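# Drop the towel in the pedal bin, lid closed

## Task

Get the towel inside the pedal bin, then leave the bin so its lid comes down and stays closed, with the robot no longer touching it.

## Robot and tools

Robot: two arms, left_arm and right_arm, each with a two-finger gripper. In the scene frame the origin sits at table-top height, halfway between the arms' nominal bases. +z points up, +x points out over the table, and left_arm is on the +y side. Arm names do not match image sides. Calibrated bases: left_arm at (-0.012, +0.346, 0) m and right_arm at (-0.036, -0.346, +0.020) m, both yawed slightly (quat_wxyz +1.000, 0, 0, -0.018). A two-camera stand is fixed behind the arms. The fingers point along the gripper's +z axis and close along its y axis. end_effector_position is the point between the pads, just behind the tips.

One row, 14 numbers, each in [-1, 1]. The first seven are for left_arm: dx, dy, dz, rx, ry, rz, opening. The next seven are the same for right_arm. Both arms are always included. dx..rz are offsets, not poses. They are measured along the Hand target's own axes, starting from that arm's Hand target at the start of the action or move. 1.0 means 0.6 m of travel or 180 degrees of turn. rx, ry, rz together form one rotation vector. opening is absolute: +1 fully open (about 87 mm gap), 0 roughly 31-49 mm, -1 closed. To leave an arm alone, give it six zeros and repeat its current opening. A 0 in the opening slot is a real command.

execute_actions(actions, cameras): actions is a list of up to 15 rows per action, one row per 1/30 s step. A shorter list keeps its last row until step 15. Each row is counted from the start pose of its action, not from the row before it. Sending the same offset again therefore moves the arm further. An empty list returns camera images and the full state. cameras takes names, ["all"], or []. An unknown name invalidates the whole call.

move(target, speed, blend, opening_speed, blocking, cameras): drives each gripper in a straight line. target is a single 14-number row or a list of up to 15 rows. Every row is an offset from the same starting Hand targets. speed is in m/s, from 0.002 to 2.9, default 0.25; turning is capped at twice that value in rad/s. speed can be one number or one per target. blend is in metres and rounds the corners between listed targets; 0 means stop at each one. opening_speed is the rate of the fingers on the -1..+1 scale per second, at least 0.2. blocking=false returns after about 0.5 s while the motion carries on. The whole move is limited to 10 s. Paths do not avoid obstacles or the other arm. Faster motion means more lag, more overshoot and harder contact. Never route a path close to an arm's own base, because the elbow can whip around; go around it instead. The result adds a move: line with the outcome (done, off_target, moving, held, fault) and any limits. limits=paced means the pose was clipped; limits=held means a check held steps back.

wait(seconds): 0 to 3600. Lets time pass without new commands; a running move continues. stop(): brakes a running move, which needs some room to stop. zoom_image(camera, region): camera is one of cam_high, cam_low, cam_left_wrist, cam_right_wrist. region is [x0, y0, x1, y1] in pixels of that camera's newest image, at most 504 by 504. finished_scene(scene): takes the current scene number and ends the scene permanently. The goal must then hold with no help from the robot. After ending the first scene, make no further calls in that reply.

Result contents: end_effector_position (m) and end_effector_quat_wxyz in the scene frame, which can be off by a few cm. Hand target is the last commanded pose after clipping, and the next offsets count from it. The gripper often stops short of it: a zero-offset execute_actions asks for it again, or send the remaining gap as an offset. Tool commands lists the current gripper commands. grip_measured reports the finger position on the command scale. In Joint positions the gripper value runs from 0 (closed) to 1 (open). Joint velocities may be reported as within noise. Joint torques are listed in joint order, are noisy, and joints 1-3 wrap at ±28 N m. A move: line is added for moves.

Control behaviour: each control step the commanded orientation is clipped to within 40 degrees of the measured one. Friction and gravity can leave the hand low, short or tilted, especially at full reach. Small moves may not happen or may go sideways, so check pose and tilt after each one. To grip something, command an opening about 0.04 below the grip_measured value at first touch. A blocked arm keeps pushing until you command it back past the contact point.

Joint ranges (rad): waist -2.618..3.054, shoulder 0..3.142, elbow 0..3.142 (straight at 2.901), wrist pitch ±1.571, wrist yaw ±1.571, wrist roll ±2.094.

Cameras, all 896x504: cam_high, cam_low, cam_left_wrist, cam_right_wrist. Calibration is provided, and wrist camera poses update as the arms move.

Things to avoid:
- Letting the towel or anything else fall off the table, or putting it down off the table.
- Dropping items, or releasing something while it is still moving.
- Striking fixed or heavy objects, and slamming the bin lid.
- Letting the arms or grippers press against each other, including closing one gripper on the other's fingers.
- Holding an arm stretched out or pushing for a long time, which heats the motors. MOTOR HOT appears at 75 °C; at 90 °C the arm folds and stops working; at 100 °C it goes limp.

Each tool is called after "Emit:" as a command line: name --argument value for each argument, lists and objects as JSON in quotes; but a table of rows of numbers goes row by row, as --pt "numbers of a row", without its own name.

## Session

Emit:
execute_actions --actions '[]'

Scene clock: 0.00 s.
left_arm: end_effector_position=(+0.2889, +0.3023, +0.3440) grip_measured=+1.000 end_effector_quat_wxyz=(+0.551, -0.006, +0.827, +0.111) | right_arm: end_effector_position=(+0.2109, -0.3791, +0.2684) grip_measured=+1.000 end_effector_quat_wxyz=(+0.433, +0.195, +0.866, +0.159)
Joint positions: left_arm=[-0.439 1.088 1.404 -0.788 -0.625 -0.099 1] | right_arm=[-0.48 0.922 1.104 -0.904 -0.515 0.163 1]
Joint velocities: within noise
Joint torques (N m): no reading
Heat: left arm: 28 °C; right arm: 28 °C.
Hand target: left_arm +0.2887, +0.3024, +0.3480; +0.555, -0.008, +0.825, +0.109 | right_arm +0.2127, -0.3800, +0.2744; +0.442, +0.191, +0.863, +0.156
Tool commands: left_gripper/opening=+1.0 right_gripper/opening=+1.0

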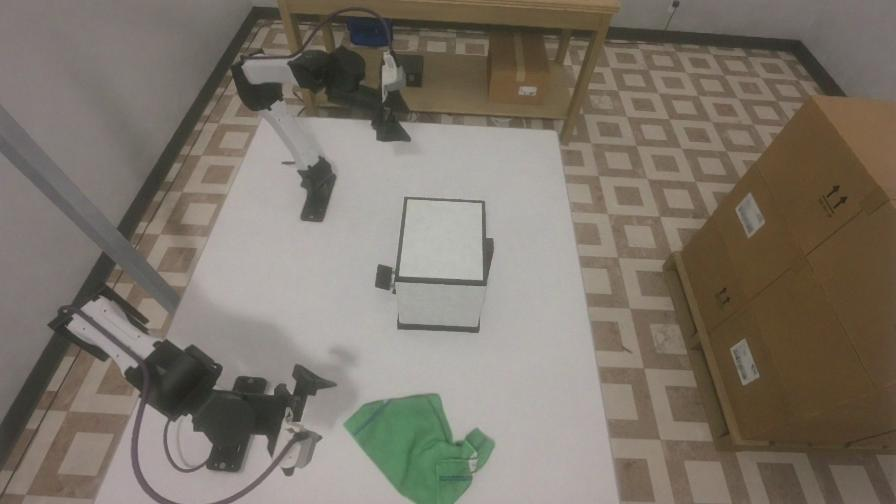

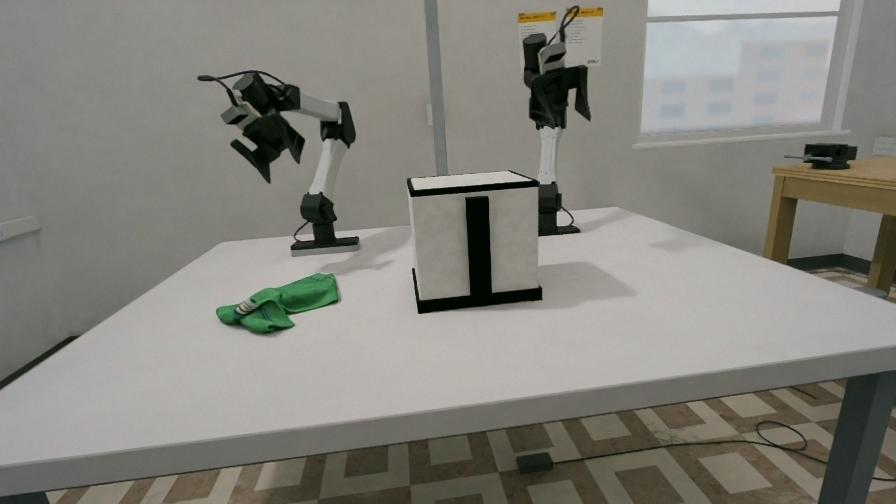

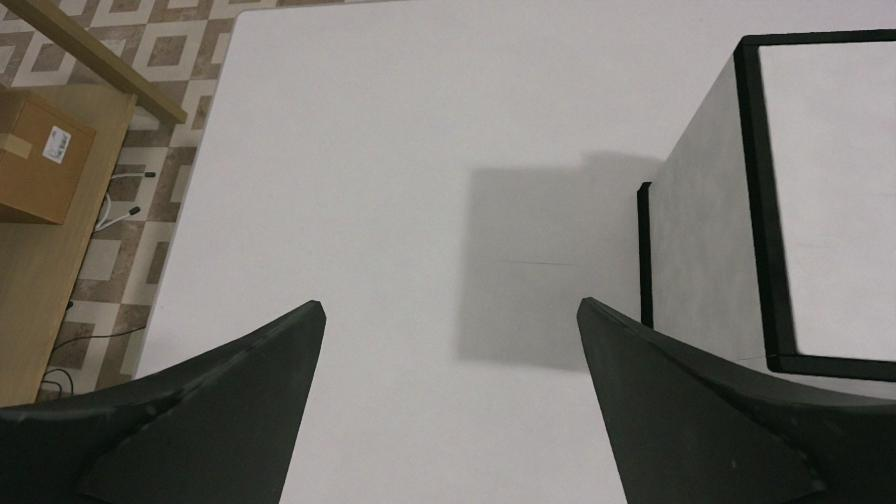

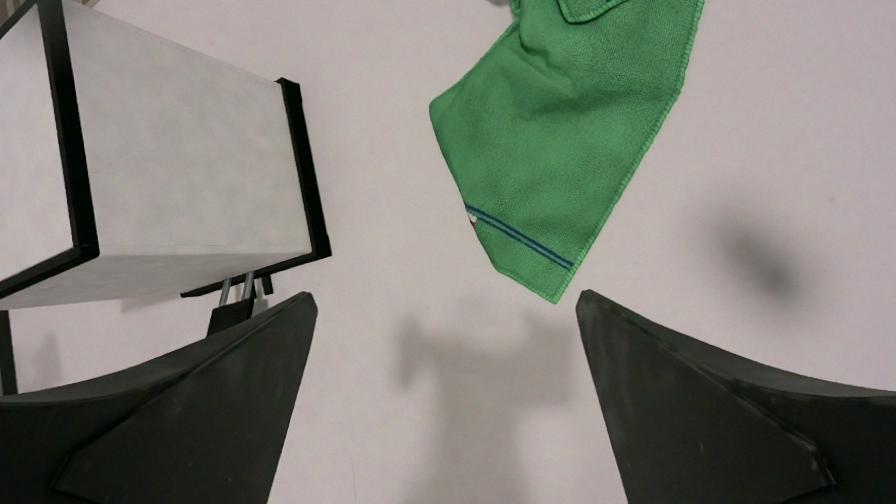

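Emit:
zoom_image --camera "cam_high" --region '[340, 180, 540, 350]'

Emit:
zoom_image --camera "cam_right_wrist" --region '[0, 0, 504, 400]'

Scaled by 2.520 from the camera's image (finer frame: 1280x720).

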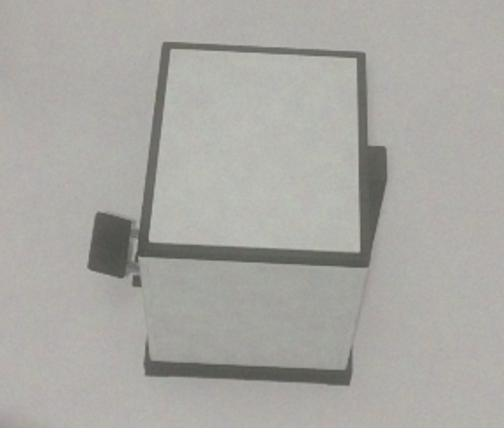

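Scaled by 1.000.

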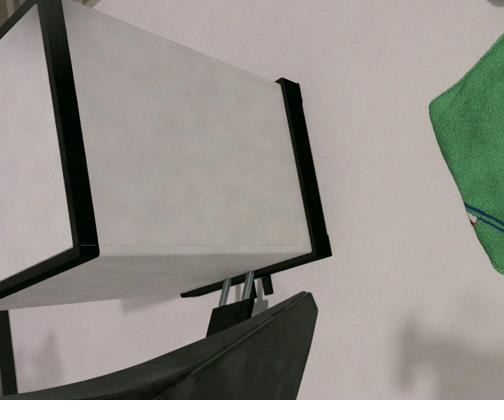

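Emit:
zoom_image --camera "cam_high" --region '[320, 370, 540, 504]'

Emit:
zoom_image --camera "cam_low" --region '[200, 150, 580, 350]'

Scaled by 2.291 from the camera's image (finer frame: 1280x720).

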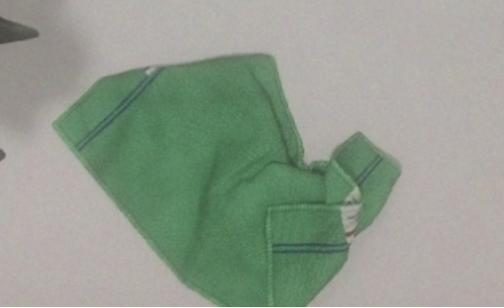

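Scaled by 1.326 from the camera's image (finer frame: 1280x720).

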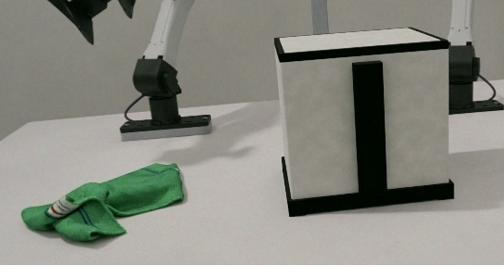

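Emit:
move --target '[0.3675, -0.4773, -0.0137, 0.33, 0.0374, 0.1215, -1, 0.0392, -0.0535, 0.3682, -0.0235, 0.2169, -0.2732, 0.5]' --speed 0.3 --cameras '["all"]'

Scene clock: 33.83 s.
left_arm: end_effector_position=(+0.2371, +0.0484, +0.1045) grip_measured=-0.999 end_effector_quat_wxyz=(+0.413, +0.400, +0.791, -0.209) | right_arm: end_effector_position=(+0.3696, -0.3747, +0.1150) grip_measured=+0.500 end_effector_quat_wxyz=(+0.164, -0.248, +0.953, +0.052)
Joint positions: left_arm=[-0.807 1.39 0.777 0.002 0.077 0.053 0] | right_arm=[-0.072 1.957 1.667 -1.006 -0.213 -0.588 0.75]
Joint torques (N m): left_arm=[-0.57 -3.52 6.35 2.22 0.09 0.14] | right_arm=[0.72 -8.01 7.71 0.76 0.06 -0.26]
Heat: left arm: 30 °C; right arm: 32 °C.
Hand target: left_arm +0.2347, +0.0452, +0.0998; +0.410, +0.410, +0.787, -0.213 | right_arm +0.3755, -0.3748, +0.1199; +0.168, -0.255, +0.951, +0.045
Off the commanded pose: left_arm 0.006 m, 1 deg | right_arm 0.008 m, 1 deg.
move: done
cam_left_wrist: T_world_to_cam=[[-0.81567, -0.57827, -0.01679, 0.22572], [-0.57435, 0.81293, -0.09633, 0.12789], [0.06935, -0.06893, -0.99521, 0.23436]] pos_world=[0.24131, 0.04272, 0.24935]
cam_right_wrist: T_world_to_cam=[[0.48831, -0.87231, -0.02496, -0.50314], [-0.74973, -0.43398, 0.49957, 0.07611], [-0.44662, -0.22523, -0.86591, 0.32553]] pos_world=[0.44813, -0.33255, 0.2313]

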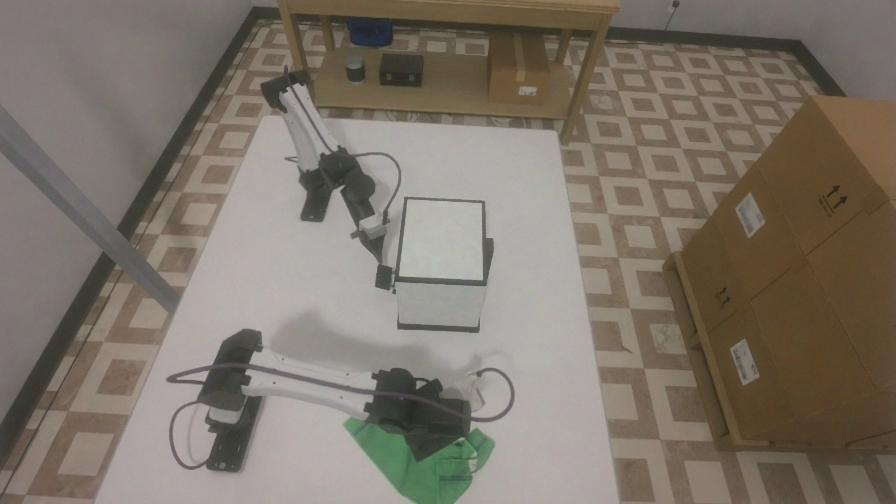

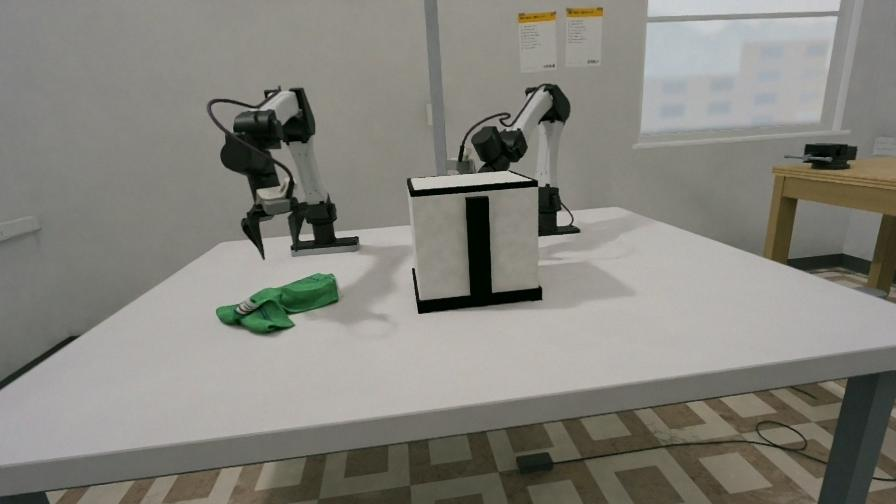

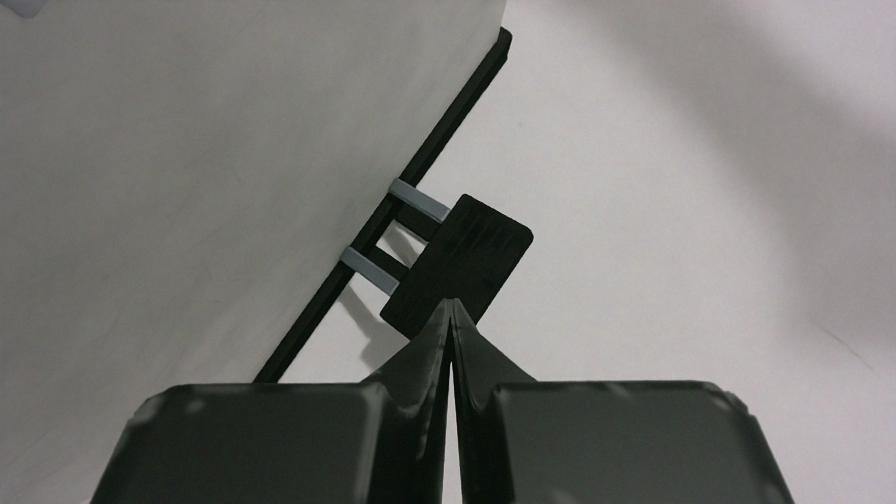

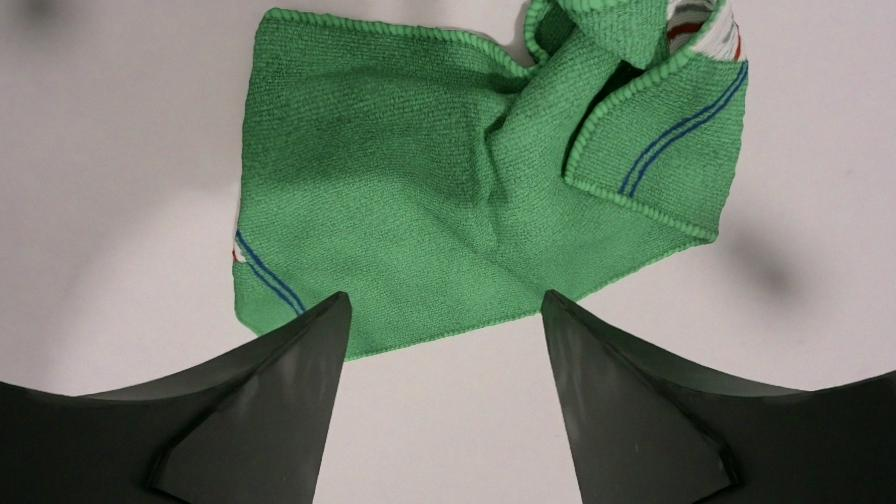

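Emit:
move --target '[0.0887, -0.0075, 0.0762, 0, 0, 0, -1, 0.0585, -0.0268, 0.1293, 0, 0, 0, 0.5]' --speed 0.1 --cameras '["all"]'

Scene clock: 40.80 s.
left_arm: end_effector_position=(+0.2518, +0.0282, +0.0600) grip_measured=-1.000 end_effector_quat_wxyz=(+0.451, +0.394, +0.768, -0.226) | right_arm: end_effector_position=(+0.3766, -0.3887, +0.0395) grip_measured=+0.500 end_effector_quat_wxyz=(+0.166, -0.255, +0.952, +0.046)
Joint positions: left_arm=[-0.813 1.572 0.651 0.405 0.077 0.053 0] | right_arm=[-0.101 2.038 1.479 -0.736 -0.213 -0.629 0.75]
Joint torques (N m): left_arm=[-1.5 -3.41 4.05 1.72 -0.03 0.02] | right_arm=[-0.38 -8.43 4.6 0.97 -0.08 -0.26]
Heat: left arm: 30 °C; right arm: 32 °C.
Hand target: left_arm +0.2348, +0.0368, +0.0300; +0.409, +0.410, +0.787, -0.213 | right_arm +0.3780, -0.3921, +0.0349; +0.168, -0.255, +0.951, +0.045
Off the commanded pose: left_arm 0.036 m, 6 deg | right_arm 0.006 m, 0 deg.
move: off_target (left_arm)
cam_left_wrist: T_world_to_cam=[[-0.81766, -0.57505, -0.02737, 0.22636], [-0.56051, 0.80603, -0.1901, 0.15079], [0.13138, -0.1401, -0.98138, 0.17325]] pos_world=[0.24684, 0.0329, 0.20489]
cam_right_wrist: T_world_to_cam=[[0.49781, -0.86723, -0.01034, -0.52282], [-0.74891, -0.43584, 0.49918, 0.11202], [-0.4374, -0.24075, -0.86644, 0.25068]] pos_world=[0.45381, -0.34423, 0.15588]

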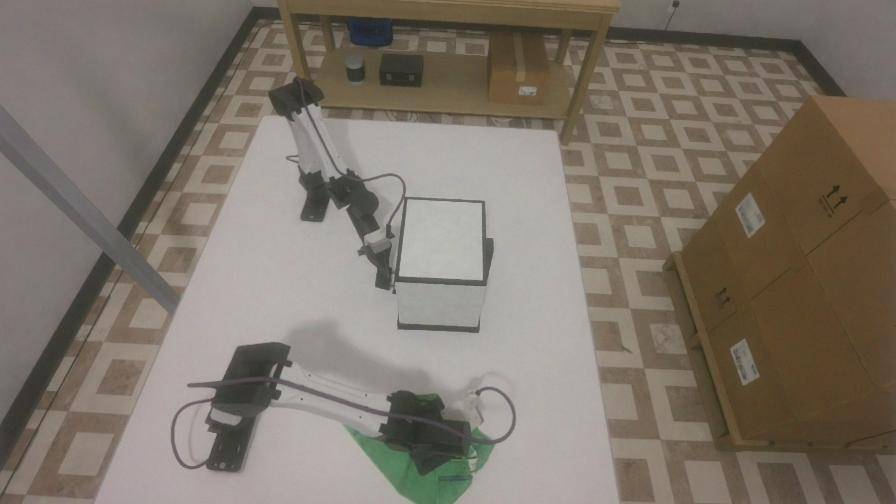

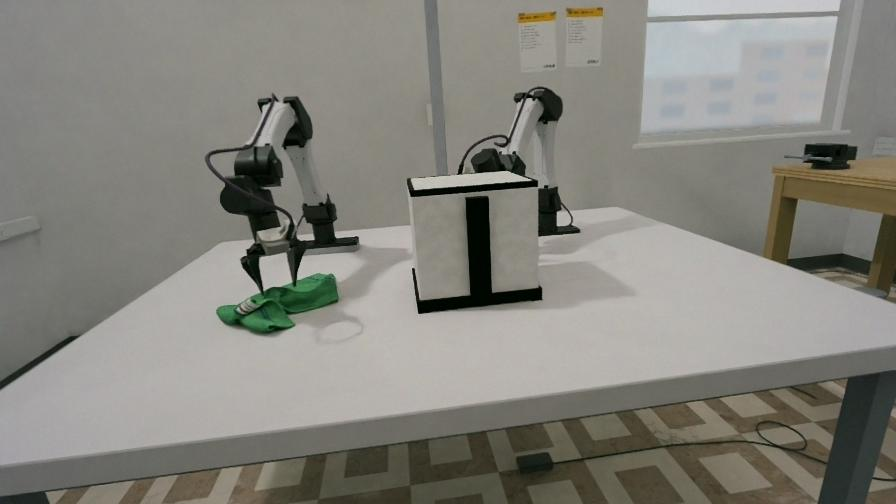

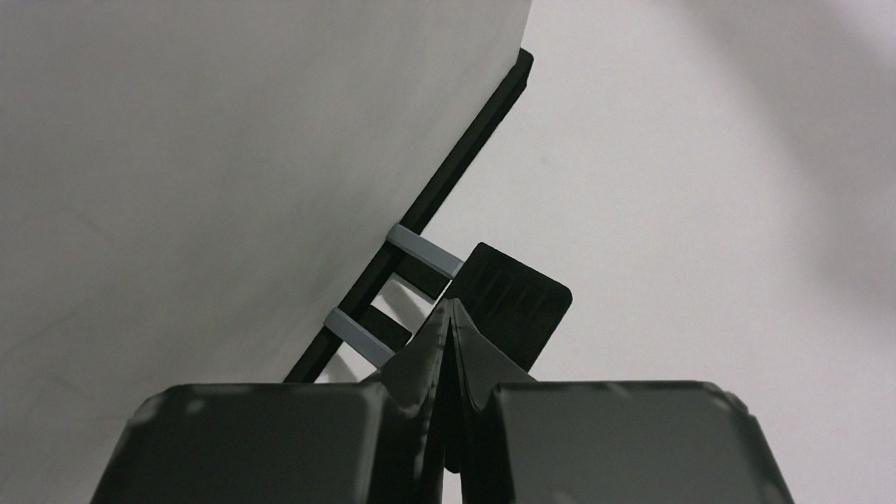

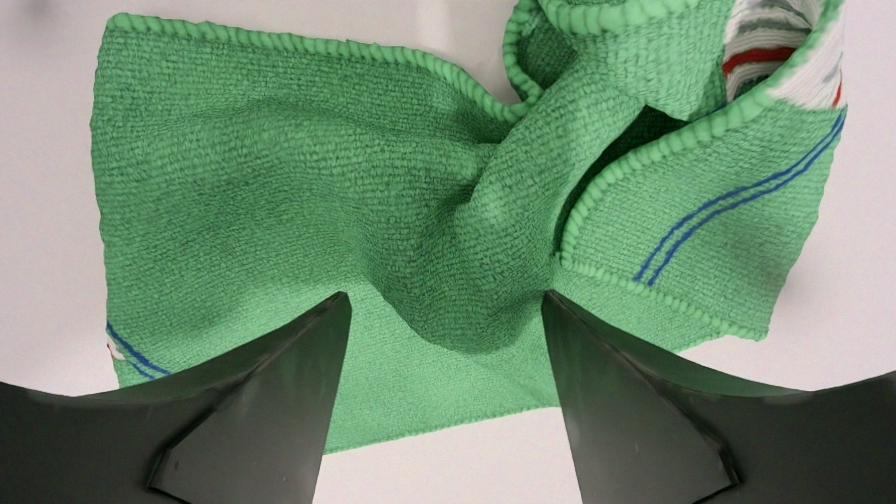

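Emit:
zoom_image --camera "cam_high" --region '[320, 180, 500, 310]'

Scaled by 2.800 from the camera's image (finer frame: 1280x720).

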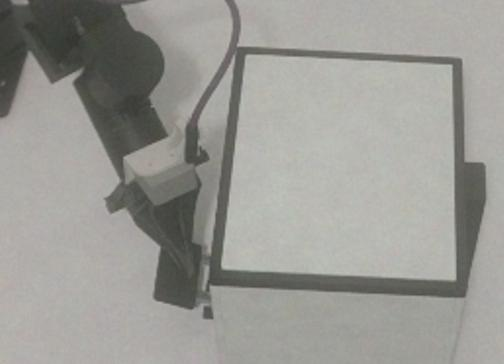

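Emit:
move --pt "-0.0753 -0.0015 -0.0670 0.0903 0.1640 0.1076 -1 0.0165 0.0003 0.0347 0 0 0 0.5" --pt "0.0325 -0.0035 0.0118 0.0903 0.1640 0.1076 -1 0.0165 0.0003 0.0347 0 0 0 0.5" --speed '[0.2, 0.08]' --cameras '["all"]'

Scene clock: 57.77 s.
left_arm: end_effector_position=(+0.2516, +0.0242, +0.0563) grip_measured=-1.000 end_effector_quat_wxyz=(+0.238, +0.625, +0.730, -0.142) | right_arm: end_effector_position=(+0.3754, -0.3899, +0.0171) grip_measured=+0.500 end_effector_quat_wxyz=(+0.167, -0.255, +0.951, +0.046)
Joint positions: left_arm=[-0.807 1.809 1.249 -0.486 0.209 0.515 0] | right_arm=[-0.104 2.063 1.422 -0.652 -0.213 -0.632 0.75]
Joint torques (N m): left_arm=[-0.7 -2.24 3.03 1.13 0.16 -0.13] | right_arm=[-0.39 -8.4 4.38 0.99 -0.09 -0.26]
Heat: left arm: 30 °C; right arm: 32 °C.
Hand target: left_arm +0.2301, +0.0401, +0.0100; +0.166, +0.628, +0.748, -0.139 | right_arm +0.3760, -0.3930, +0.0119; +0.168, -0.255, +0.951, +0.045
Off the commanded pose: left_arm 0.053 m, 9 deg | right_arm 0.006 m, 0 deg.
move: off_target (left_arm)
cam_left_wrist: T_world_to_cam=[[-0.98261, -0.15697, -0.0992, 0.2592], [-0.18027, 0.93452, 0.30689, 0.02643], [0.04453, 0.31944, -0.94656, 0.17778]] pos_world=[0.25154, -0.0408, 0.18588]
cam_right_wrist: T_world_to_cam=[[0.49769, -0.86732, -0.00835, -0.52355], [-0.74999, -0.43516, 0.49816, 0.12248], [-0.43569, -0.24167, -0.86705, 0.22947]] pos_world=[0.4524, -0.34533, 0.13358]

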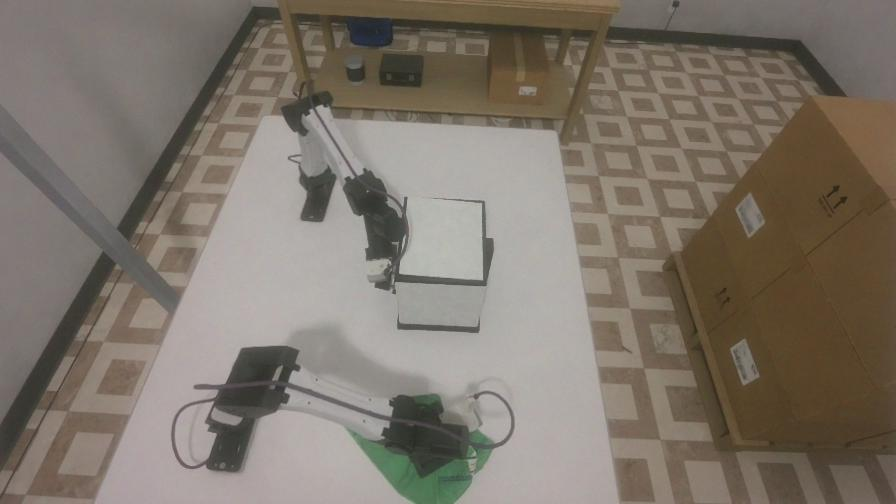

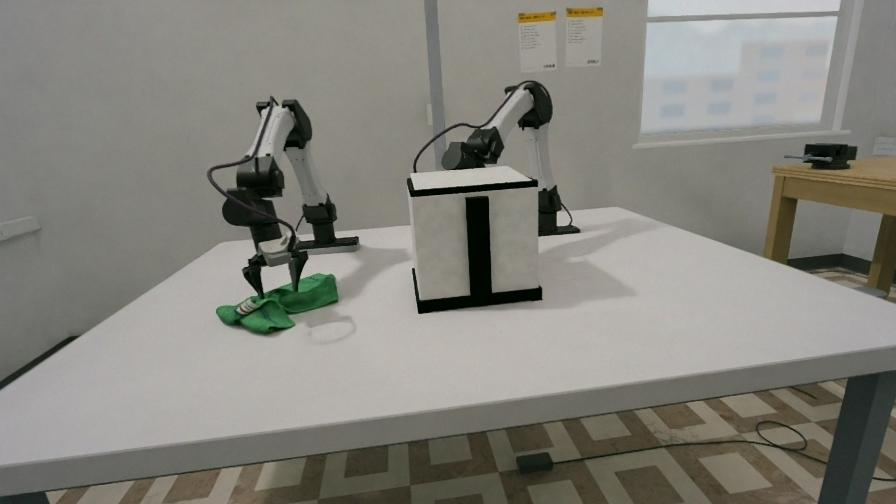

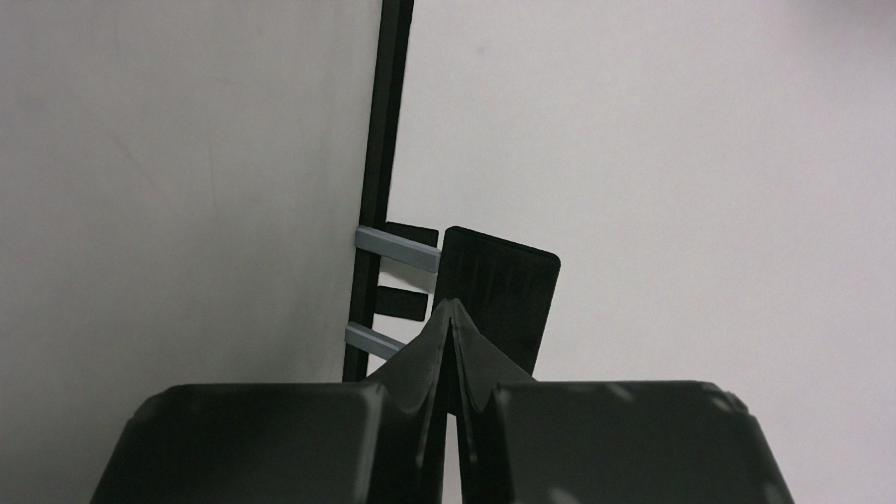

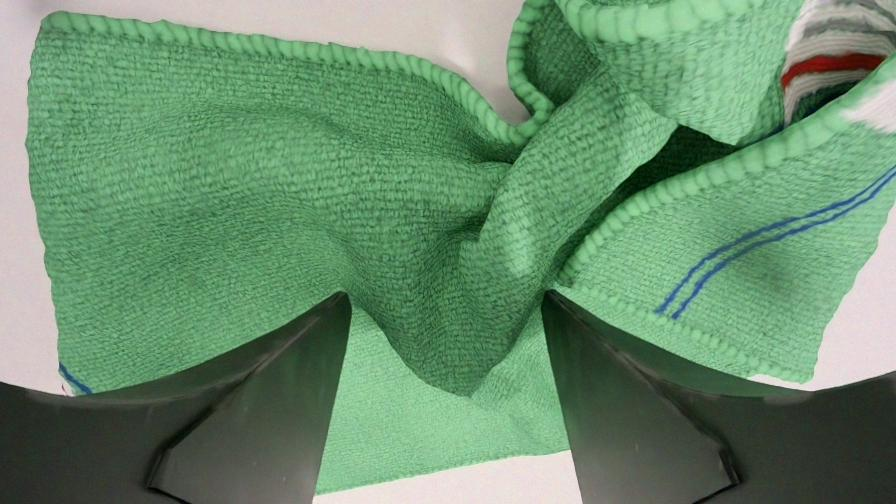

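Emit:
move --pt "-0.033 -0.0098 -0.1227 -0.064 -0.11 -0.0915 -1 0.0046 0 0.0125 0 0 0 0.5" --pt "-0.0338 -0.0002 -0.0725 -0.064 -0.11 -0.0915 -1 0.0046 0 0.0125 0 0 0 0.5" --pt "0.0973 -0.0415 0.0373 -0.064 -0.11 -0.0915 -1 0.0046 0 0.0125 0 0 0 -1" --speed '[0.2, 0.1, 0.1]' --opening_speed 2 --cameras '["all"]'

Scene clock: 72.10 s.
left_arm: end_effector_position=(+0.2303, +0.0453, +0.0303) grip_measured=-1.000 end_effector_quat_wxyz=(+0.439, +0.445, +0.747, -0.225) | right_arm: end_effector_position=(+0.3788, -0.3904, +0.0128) grip_measured=-0.531 end_effector_quat_wxyz=(+0.174, -0.255, +0.950, +0.043)
Joint positions: left_arm=[-0.806 1.574 0.521 0.508 0.143 0.151 0] | right_arm=[-0.104 2.069 1.41 -0.619 -0.213 -0.633 0.234]
Joint torques (N m): left_arm=[-0.55 -0.9 1.99 0.57 -0.06 -0.08] | right_arm=[-0.39 -7.9 4.07 0.97 -0.09 -0.25]
Heat: left arm: 30 °C; right arm: 33 °C.
Hand target: left_arm +0.1979, +0.0785, -0.0350; +0.331, +0.462, +0.800, -0.192 | right_arm +0.3760, -0.3930, +0.0039; +0.168, -0.255, +0.951, +0.045
Off the commanded pose: left_arm 0.080 m, 14 deg | right_arm 0.010 m, 1 deg.
move: off_target (left_arm)
cam_left_wrist: T_world_to_cam=[[-0.86929, -0.48879, -0.07366, 0.22721], [-0.473, 0.86581, -0.16323, 0.09573], [0.14356, -0.10706, -0.98383, 0.14508]] pos_world=[0.22196, 0.0437, 0.1751]
cam_right_wrist: T_world_to_cam=[[0.49804, -0.86716, 0.00118, -0.52591], [-0.75733, -0.4343, 0.48768, 0.13025], [-0.42238, -0.24377, -0.87302, 0.22137]] pos_world=[0.45406, -0.34552, 0.13036]

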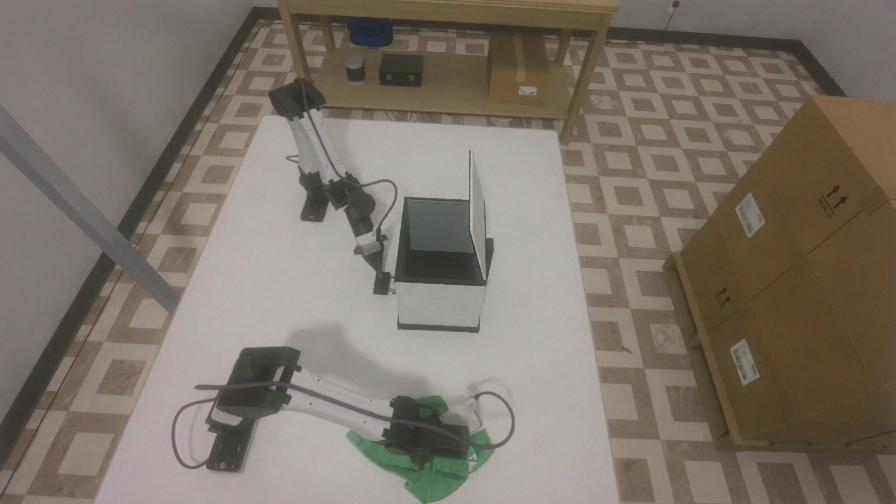

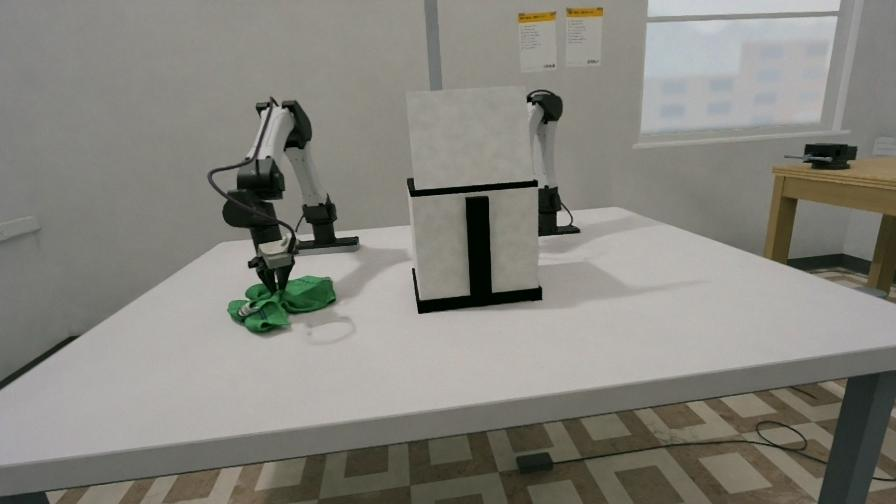

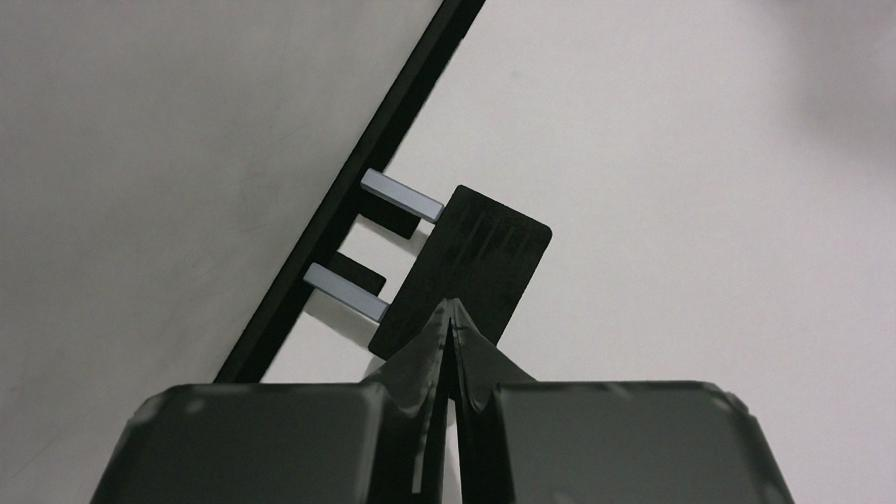

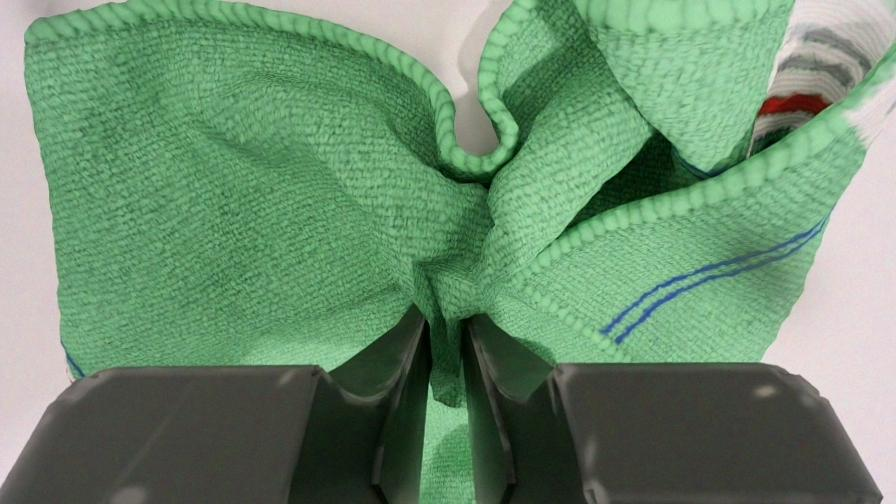

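Emit:
move --pt "0 0 0 0 0 0 -1 -0.1757 0.0943 -0.6387 0.1013 -0.2733 0.1014 -1" --pt "0 0 0 0 0 0 -1 -0.5233 0.5805 -0.5475 -0.0481 -0.3212 -0.0419 -1" --speed '[0.25, 0.3]' --blend '[0.05, 0]' --cameras '["all"]'

Scene clock: 87.87 s.
left_arm: end_effector_position=(+0.2303, +0.0453, +0.0303) grip_measured=-1.000 end_effector_quat_wxyz=(+0.439, +0.445, +0.747, -0.225) | right_arm: end_effector_position=(+0.3597, -0.0044, +0.4052) grip_measured=-0.532 end_effector_quat_wxyz=(+0.576, -0.270, +0.741, +0.214)
Joint positions: left_arm=[-0.806 1.574 0.521 0.508 0.143 0.151 0] | right_arm=[0.749 1.742 1.966 -0.471 0.009 0.009 0.234]
Joint torques (N m): left_arm=[-0.61 -1.01 2.1 0.54 -0.08 -0.1] | right_arm=[0.57 -6.84 8.21 1.87 0.01 -0.27]
Heat: left arm: 29 °C; right arm: 33 °C.
Hand target: left_arm +0.1979, +0.0785, -0.0350; +0.331, +0.462, +0.800, -0.192 | right_arm +0.3596, -0.0001, +0.4203; +0.589, -0.273, +0.728, +0.221
Off the commanded pose: left_arm 0.080 m, 14 deg | right_arm 0.016 m, 2 deg.
move: off_target (right_arm)
cam_left_wrist: T_world_to_cam=[[-0.86929, -0.48879, -0.07366, 0.22721], [-0.473, 0.86581, -0.16323, 0.09573], [0.14356, -0.10706, -0.98383, 0.14508]] pos_world=[0.22196, 0.0437, 0.1751]
cam_right_wrist: T_world_to_cam=[[0.64963, -0.76016, -0.01184, -0.23097], [-0.68617, -0.57955, -0.43966, 0.44152], [0.32734, 0.29374, -0.89809, 0.39274]] pos_world=[0.32444, -0.03506, 0.5441]

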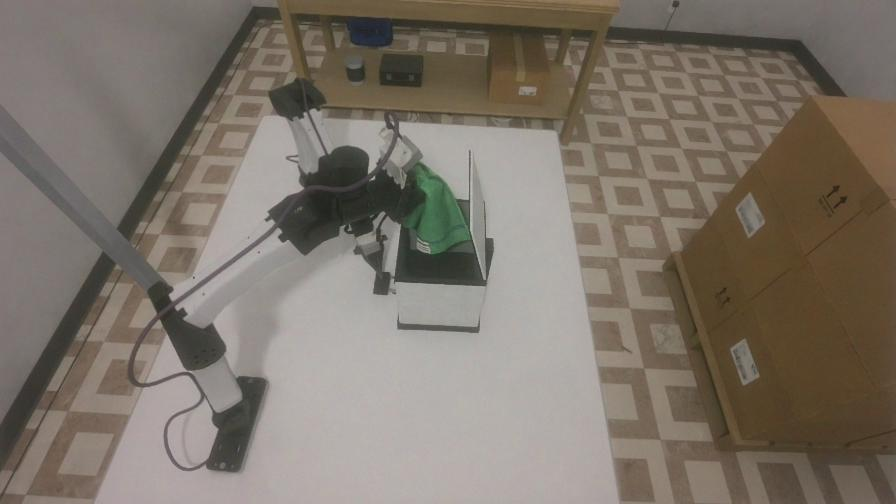

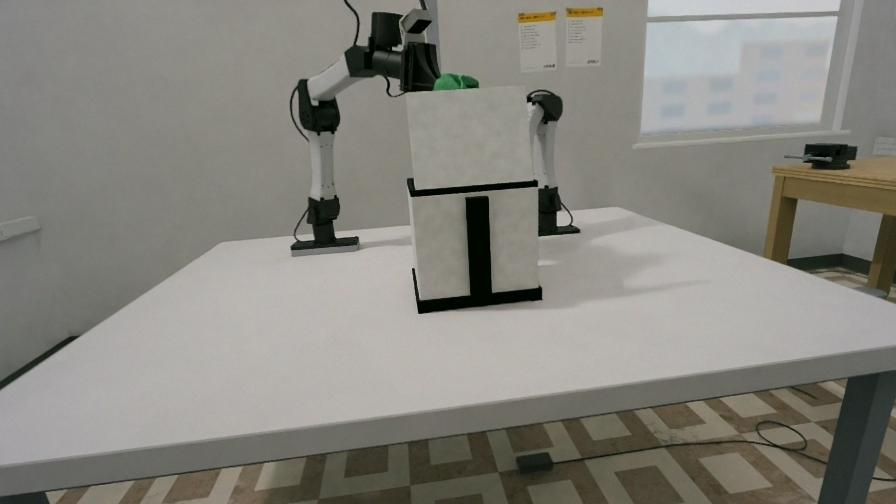

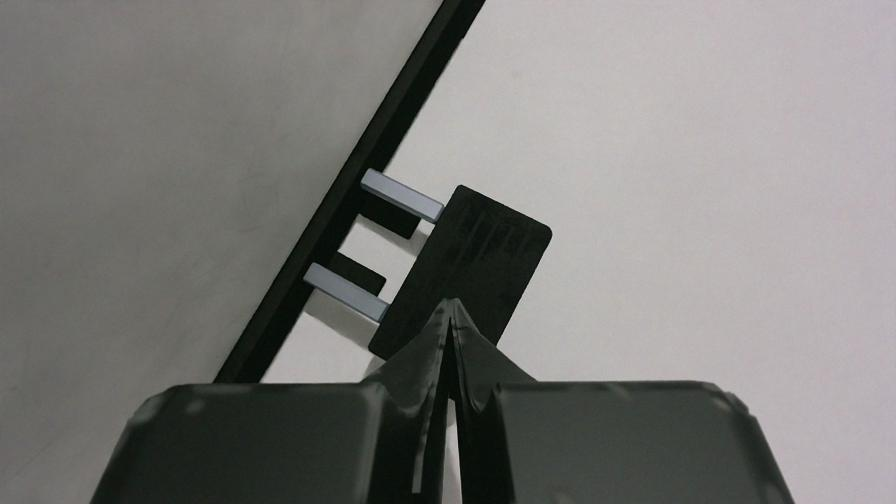

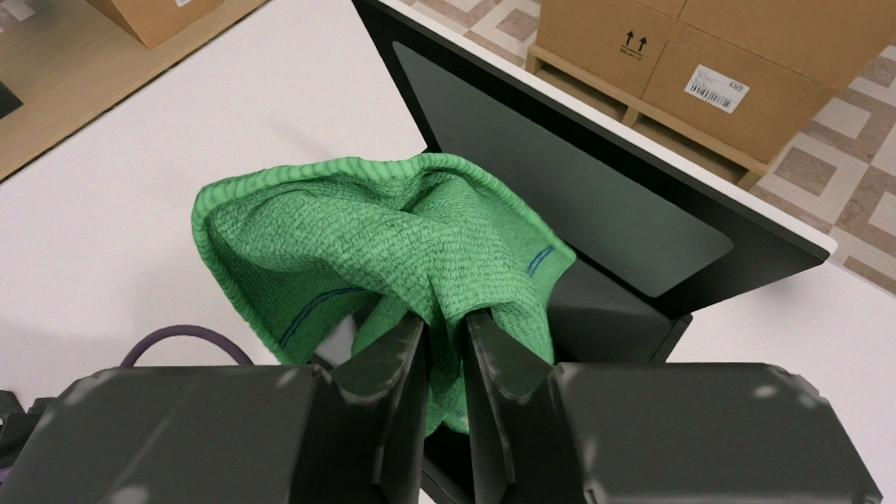

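Emit:
move --target '[0, 0, 0, 0, 0, 0, -1, 0.2799, -0.0259, 0.0487, 0, 0.1833, 0, -1]' --speed 0.25 --cameras '["cam_high", "cam_right_wrist"]'

Scene clock: 93.80 s.
left_arm: end_effector_position=(+0.2303, +0.0453, +0.0303) grip_measured=-1.000 end_effector_quat_wxyz=(+0.439, +0.445, +0.747, -0.225) | right_arm: end_effector_position=(+0.3596, -0.0177, +0.2405) grip_measured=-0.532 end_effector_quat_wxyz=(+0.348, -0.323, +0.871, +0.129)
Joint positions: left_arm=[-0.806 1.574 0.521 0.508 0.143 0.151 0] | right_arm=[0.724 2.008 2.081 -0.883 -0.014 -0.016 0.234]
Joint torques (N m): left_arm=[-0.5 -1.01 2.04 0.54 -0.01 -0.08] | right_arm=[-0.38 -8.79 8.2 1.48 -0.04 -0.27]
Heat: left arm: 29 °C; right arm: 33 °C.
Hand target: left_arm +0.1979, +0.0785, -0.0350; +0.331, +0.462, +0.800, -0.192 | right_arm +0.3652, -0.0160, +0.2499; +0.359, -0.324, +0.865, +0.134
Off the commanded pose: left_arm 0.080 m, 14 deg | right_arm 0.011 m, 2 deg.
move: off_target (right_arm)
cam_right_wrist: T_world_to_cam=[[0.65213, -0.75809, -0.00586, -0.24519], [-0.75319, -0.64876, 0.10868, 0.25228], [-0.08619, -0.06646, -0.99406, 0.41425]] pos_world=[0.38561, 0.00533, 0.38293]

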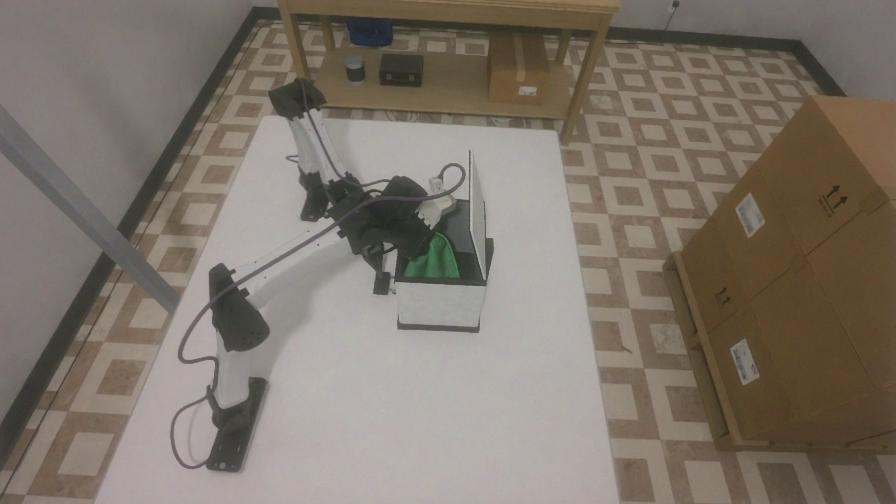

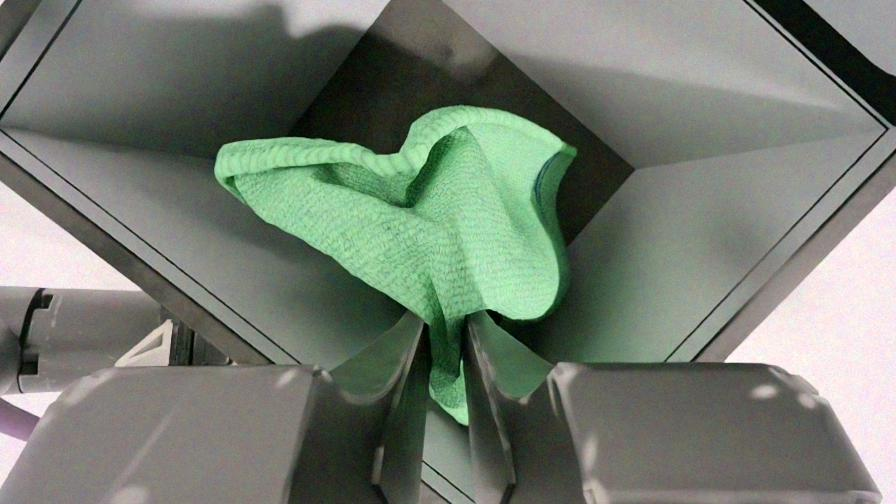

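Emit:
move --pt "0 0 0 0 0 0 -1 0 0 0.0333 0 0 0 0.3" --pt "0 0 0 0 0 0 -1 -0.03 0.003 -0.2293 0 -0.1389 0 0.3" --speed '[0.2, 0.3]' --opening_speed 2 --cameras '["cam_high", "cam_right_wrist"]'

Scene clock: 99.57 s.
left_arm: end_effector_position=(+0.2303, +0.0453, +0.0303) grip_measured=-1.000 end_effector_quat_wxyz=(+0.439, +0.445, +0.747, -0.225) | right_arm: end_effector_position=(+0.3004, -0.0679, +0.3497) grip_measured=+0.300 end_effector_quat_wxyz=(+0.524, -0.291, +0.777, +0.194)
Joint positions: left_arm=[-0.806 1.574 0.521 0.508 0.143 0.151 0] | right_arm=[0.714 1.433 1.547 -0.499 -0.032 -0.016 0.65]
Joint torques (N m): left_arm=[-0.58 -0.94 2.07 0.52 -0.07 -0.07] | right_arm=[-0.44 -7.06 5.09 1.96 -0.03 -0.15]
Heat: left arm: 29 °C; right arm: 34 °C.
Hand target: left_arm +0.1979, +0.0785, -0.0350; +0.331, +0.462, +0.800, -0.192 | right_arm +0.3002, -0.0702, +0.3599; +0.537, -0.287, +0.767, +0.201
Off the commanded pose: left_arm 0.080 m, 14 deg | right_arm 0.010 m, 2 deg.
move: done
cam_right_wrist: T_world_to_cam=[[0.65755, -0.75341, -0.00321, -0.24634], [-0.71673, -0.62422, -0.31088, 0.30072], [0.23222, 0.20672, -0.95044, 0.42194]] pos_world=[0.27953, -0.0851, 0.49373]

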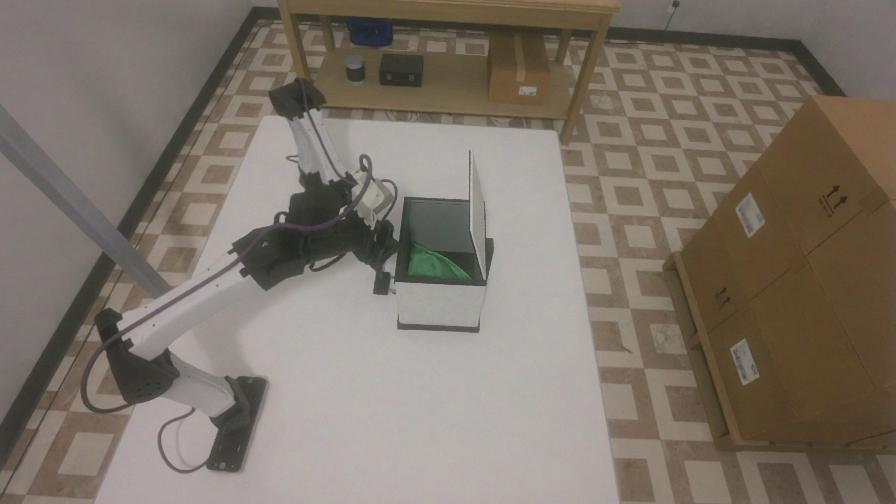

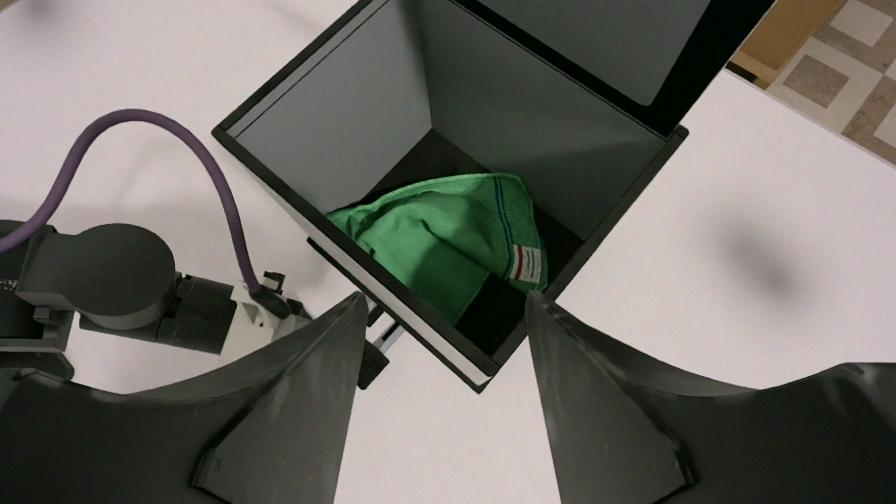

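Emit:
move --target '[-0.2042, 0.0153, -0.114, 0, 0, 0, -1, 0.0917, -0.0542, -0.2517, 0, 0, 0, 0.3]' --speed 0.08 --cameras '["cam_high", "cam_low"]'

Scene clock: 103.73 s.
left_arm: end_effector_position=(+0.2209, +0.0561, +0.0873) grip_measured=-1.000 end_effector_quat_wxyz=(+0.322, +0.465, +0.803, -0.186) | right_arm: end_effector_position=(+0.2013, -0.1991, +0.3624) grip_measured=+0.300 end_effector_quat_wxyz=(+0.540, -0.284, +0.767, +0.201)
Joint positions: left_arm=[-0.806 1.465 0.907 -0.262 0.143 0.151 0] | right_arm=[0.405 0.904 1.283 -0.741 -0.321 -0.117 0.65]
Joint torques (N m): left_arm=[-0.09 -5.41 9.72 1.78 0.02 -0.06] | right_arm=[-0.44 -1.28 4.38 1.71 -0.09 -0.27]
Heat: left arm: 29 °C; right arm: 34 °C.
Hand target: left_arm +0.2252, +0.0499, +0.1002; +0.332, +0.462, +0.800, -0.192 | right_arm +0.2004, -0.2003, +0.3597; +0.537, -0.287, +0.767, +0.201
Off the commanded pose: left_arm 0.015 m, 1 deg | right_arm 0.003 m, 0 deg.
move: off_target (left_arm)

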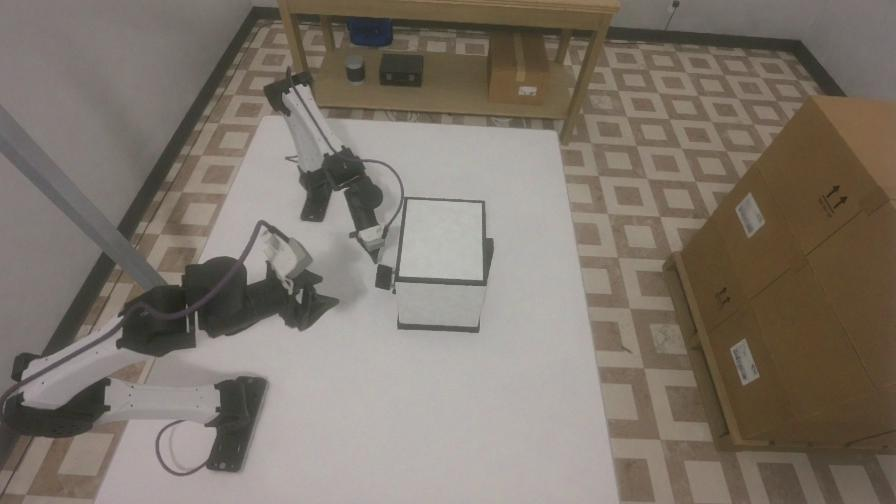

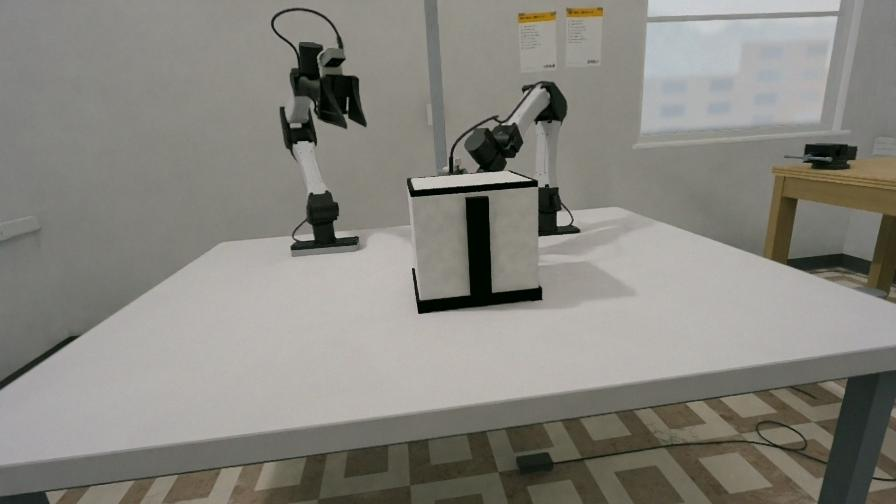

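Emit:
finished_scene --scene 1

The scene is finished: the task was done.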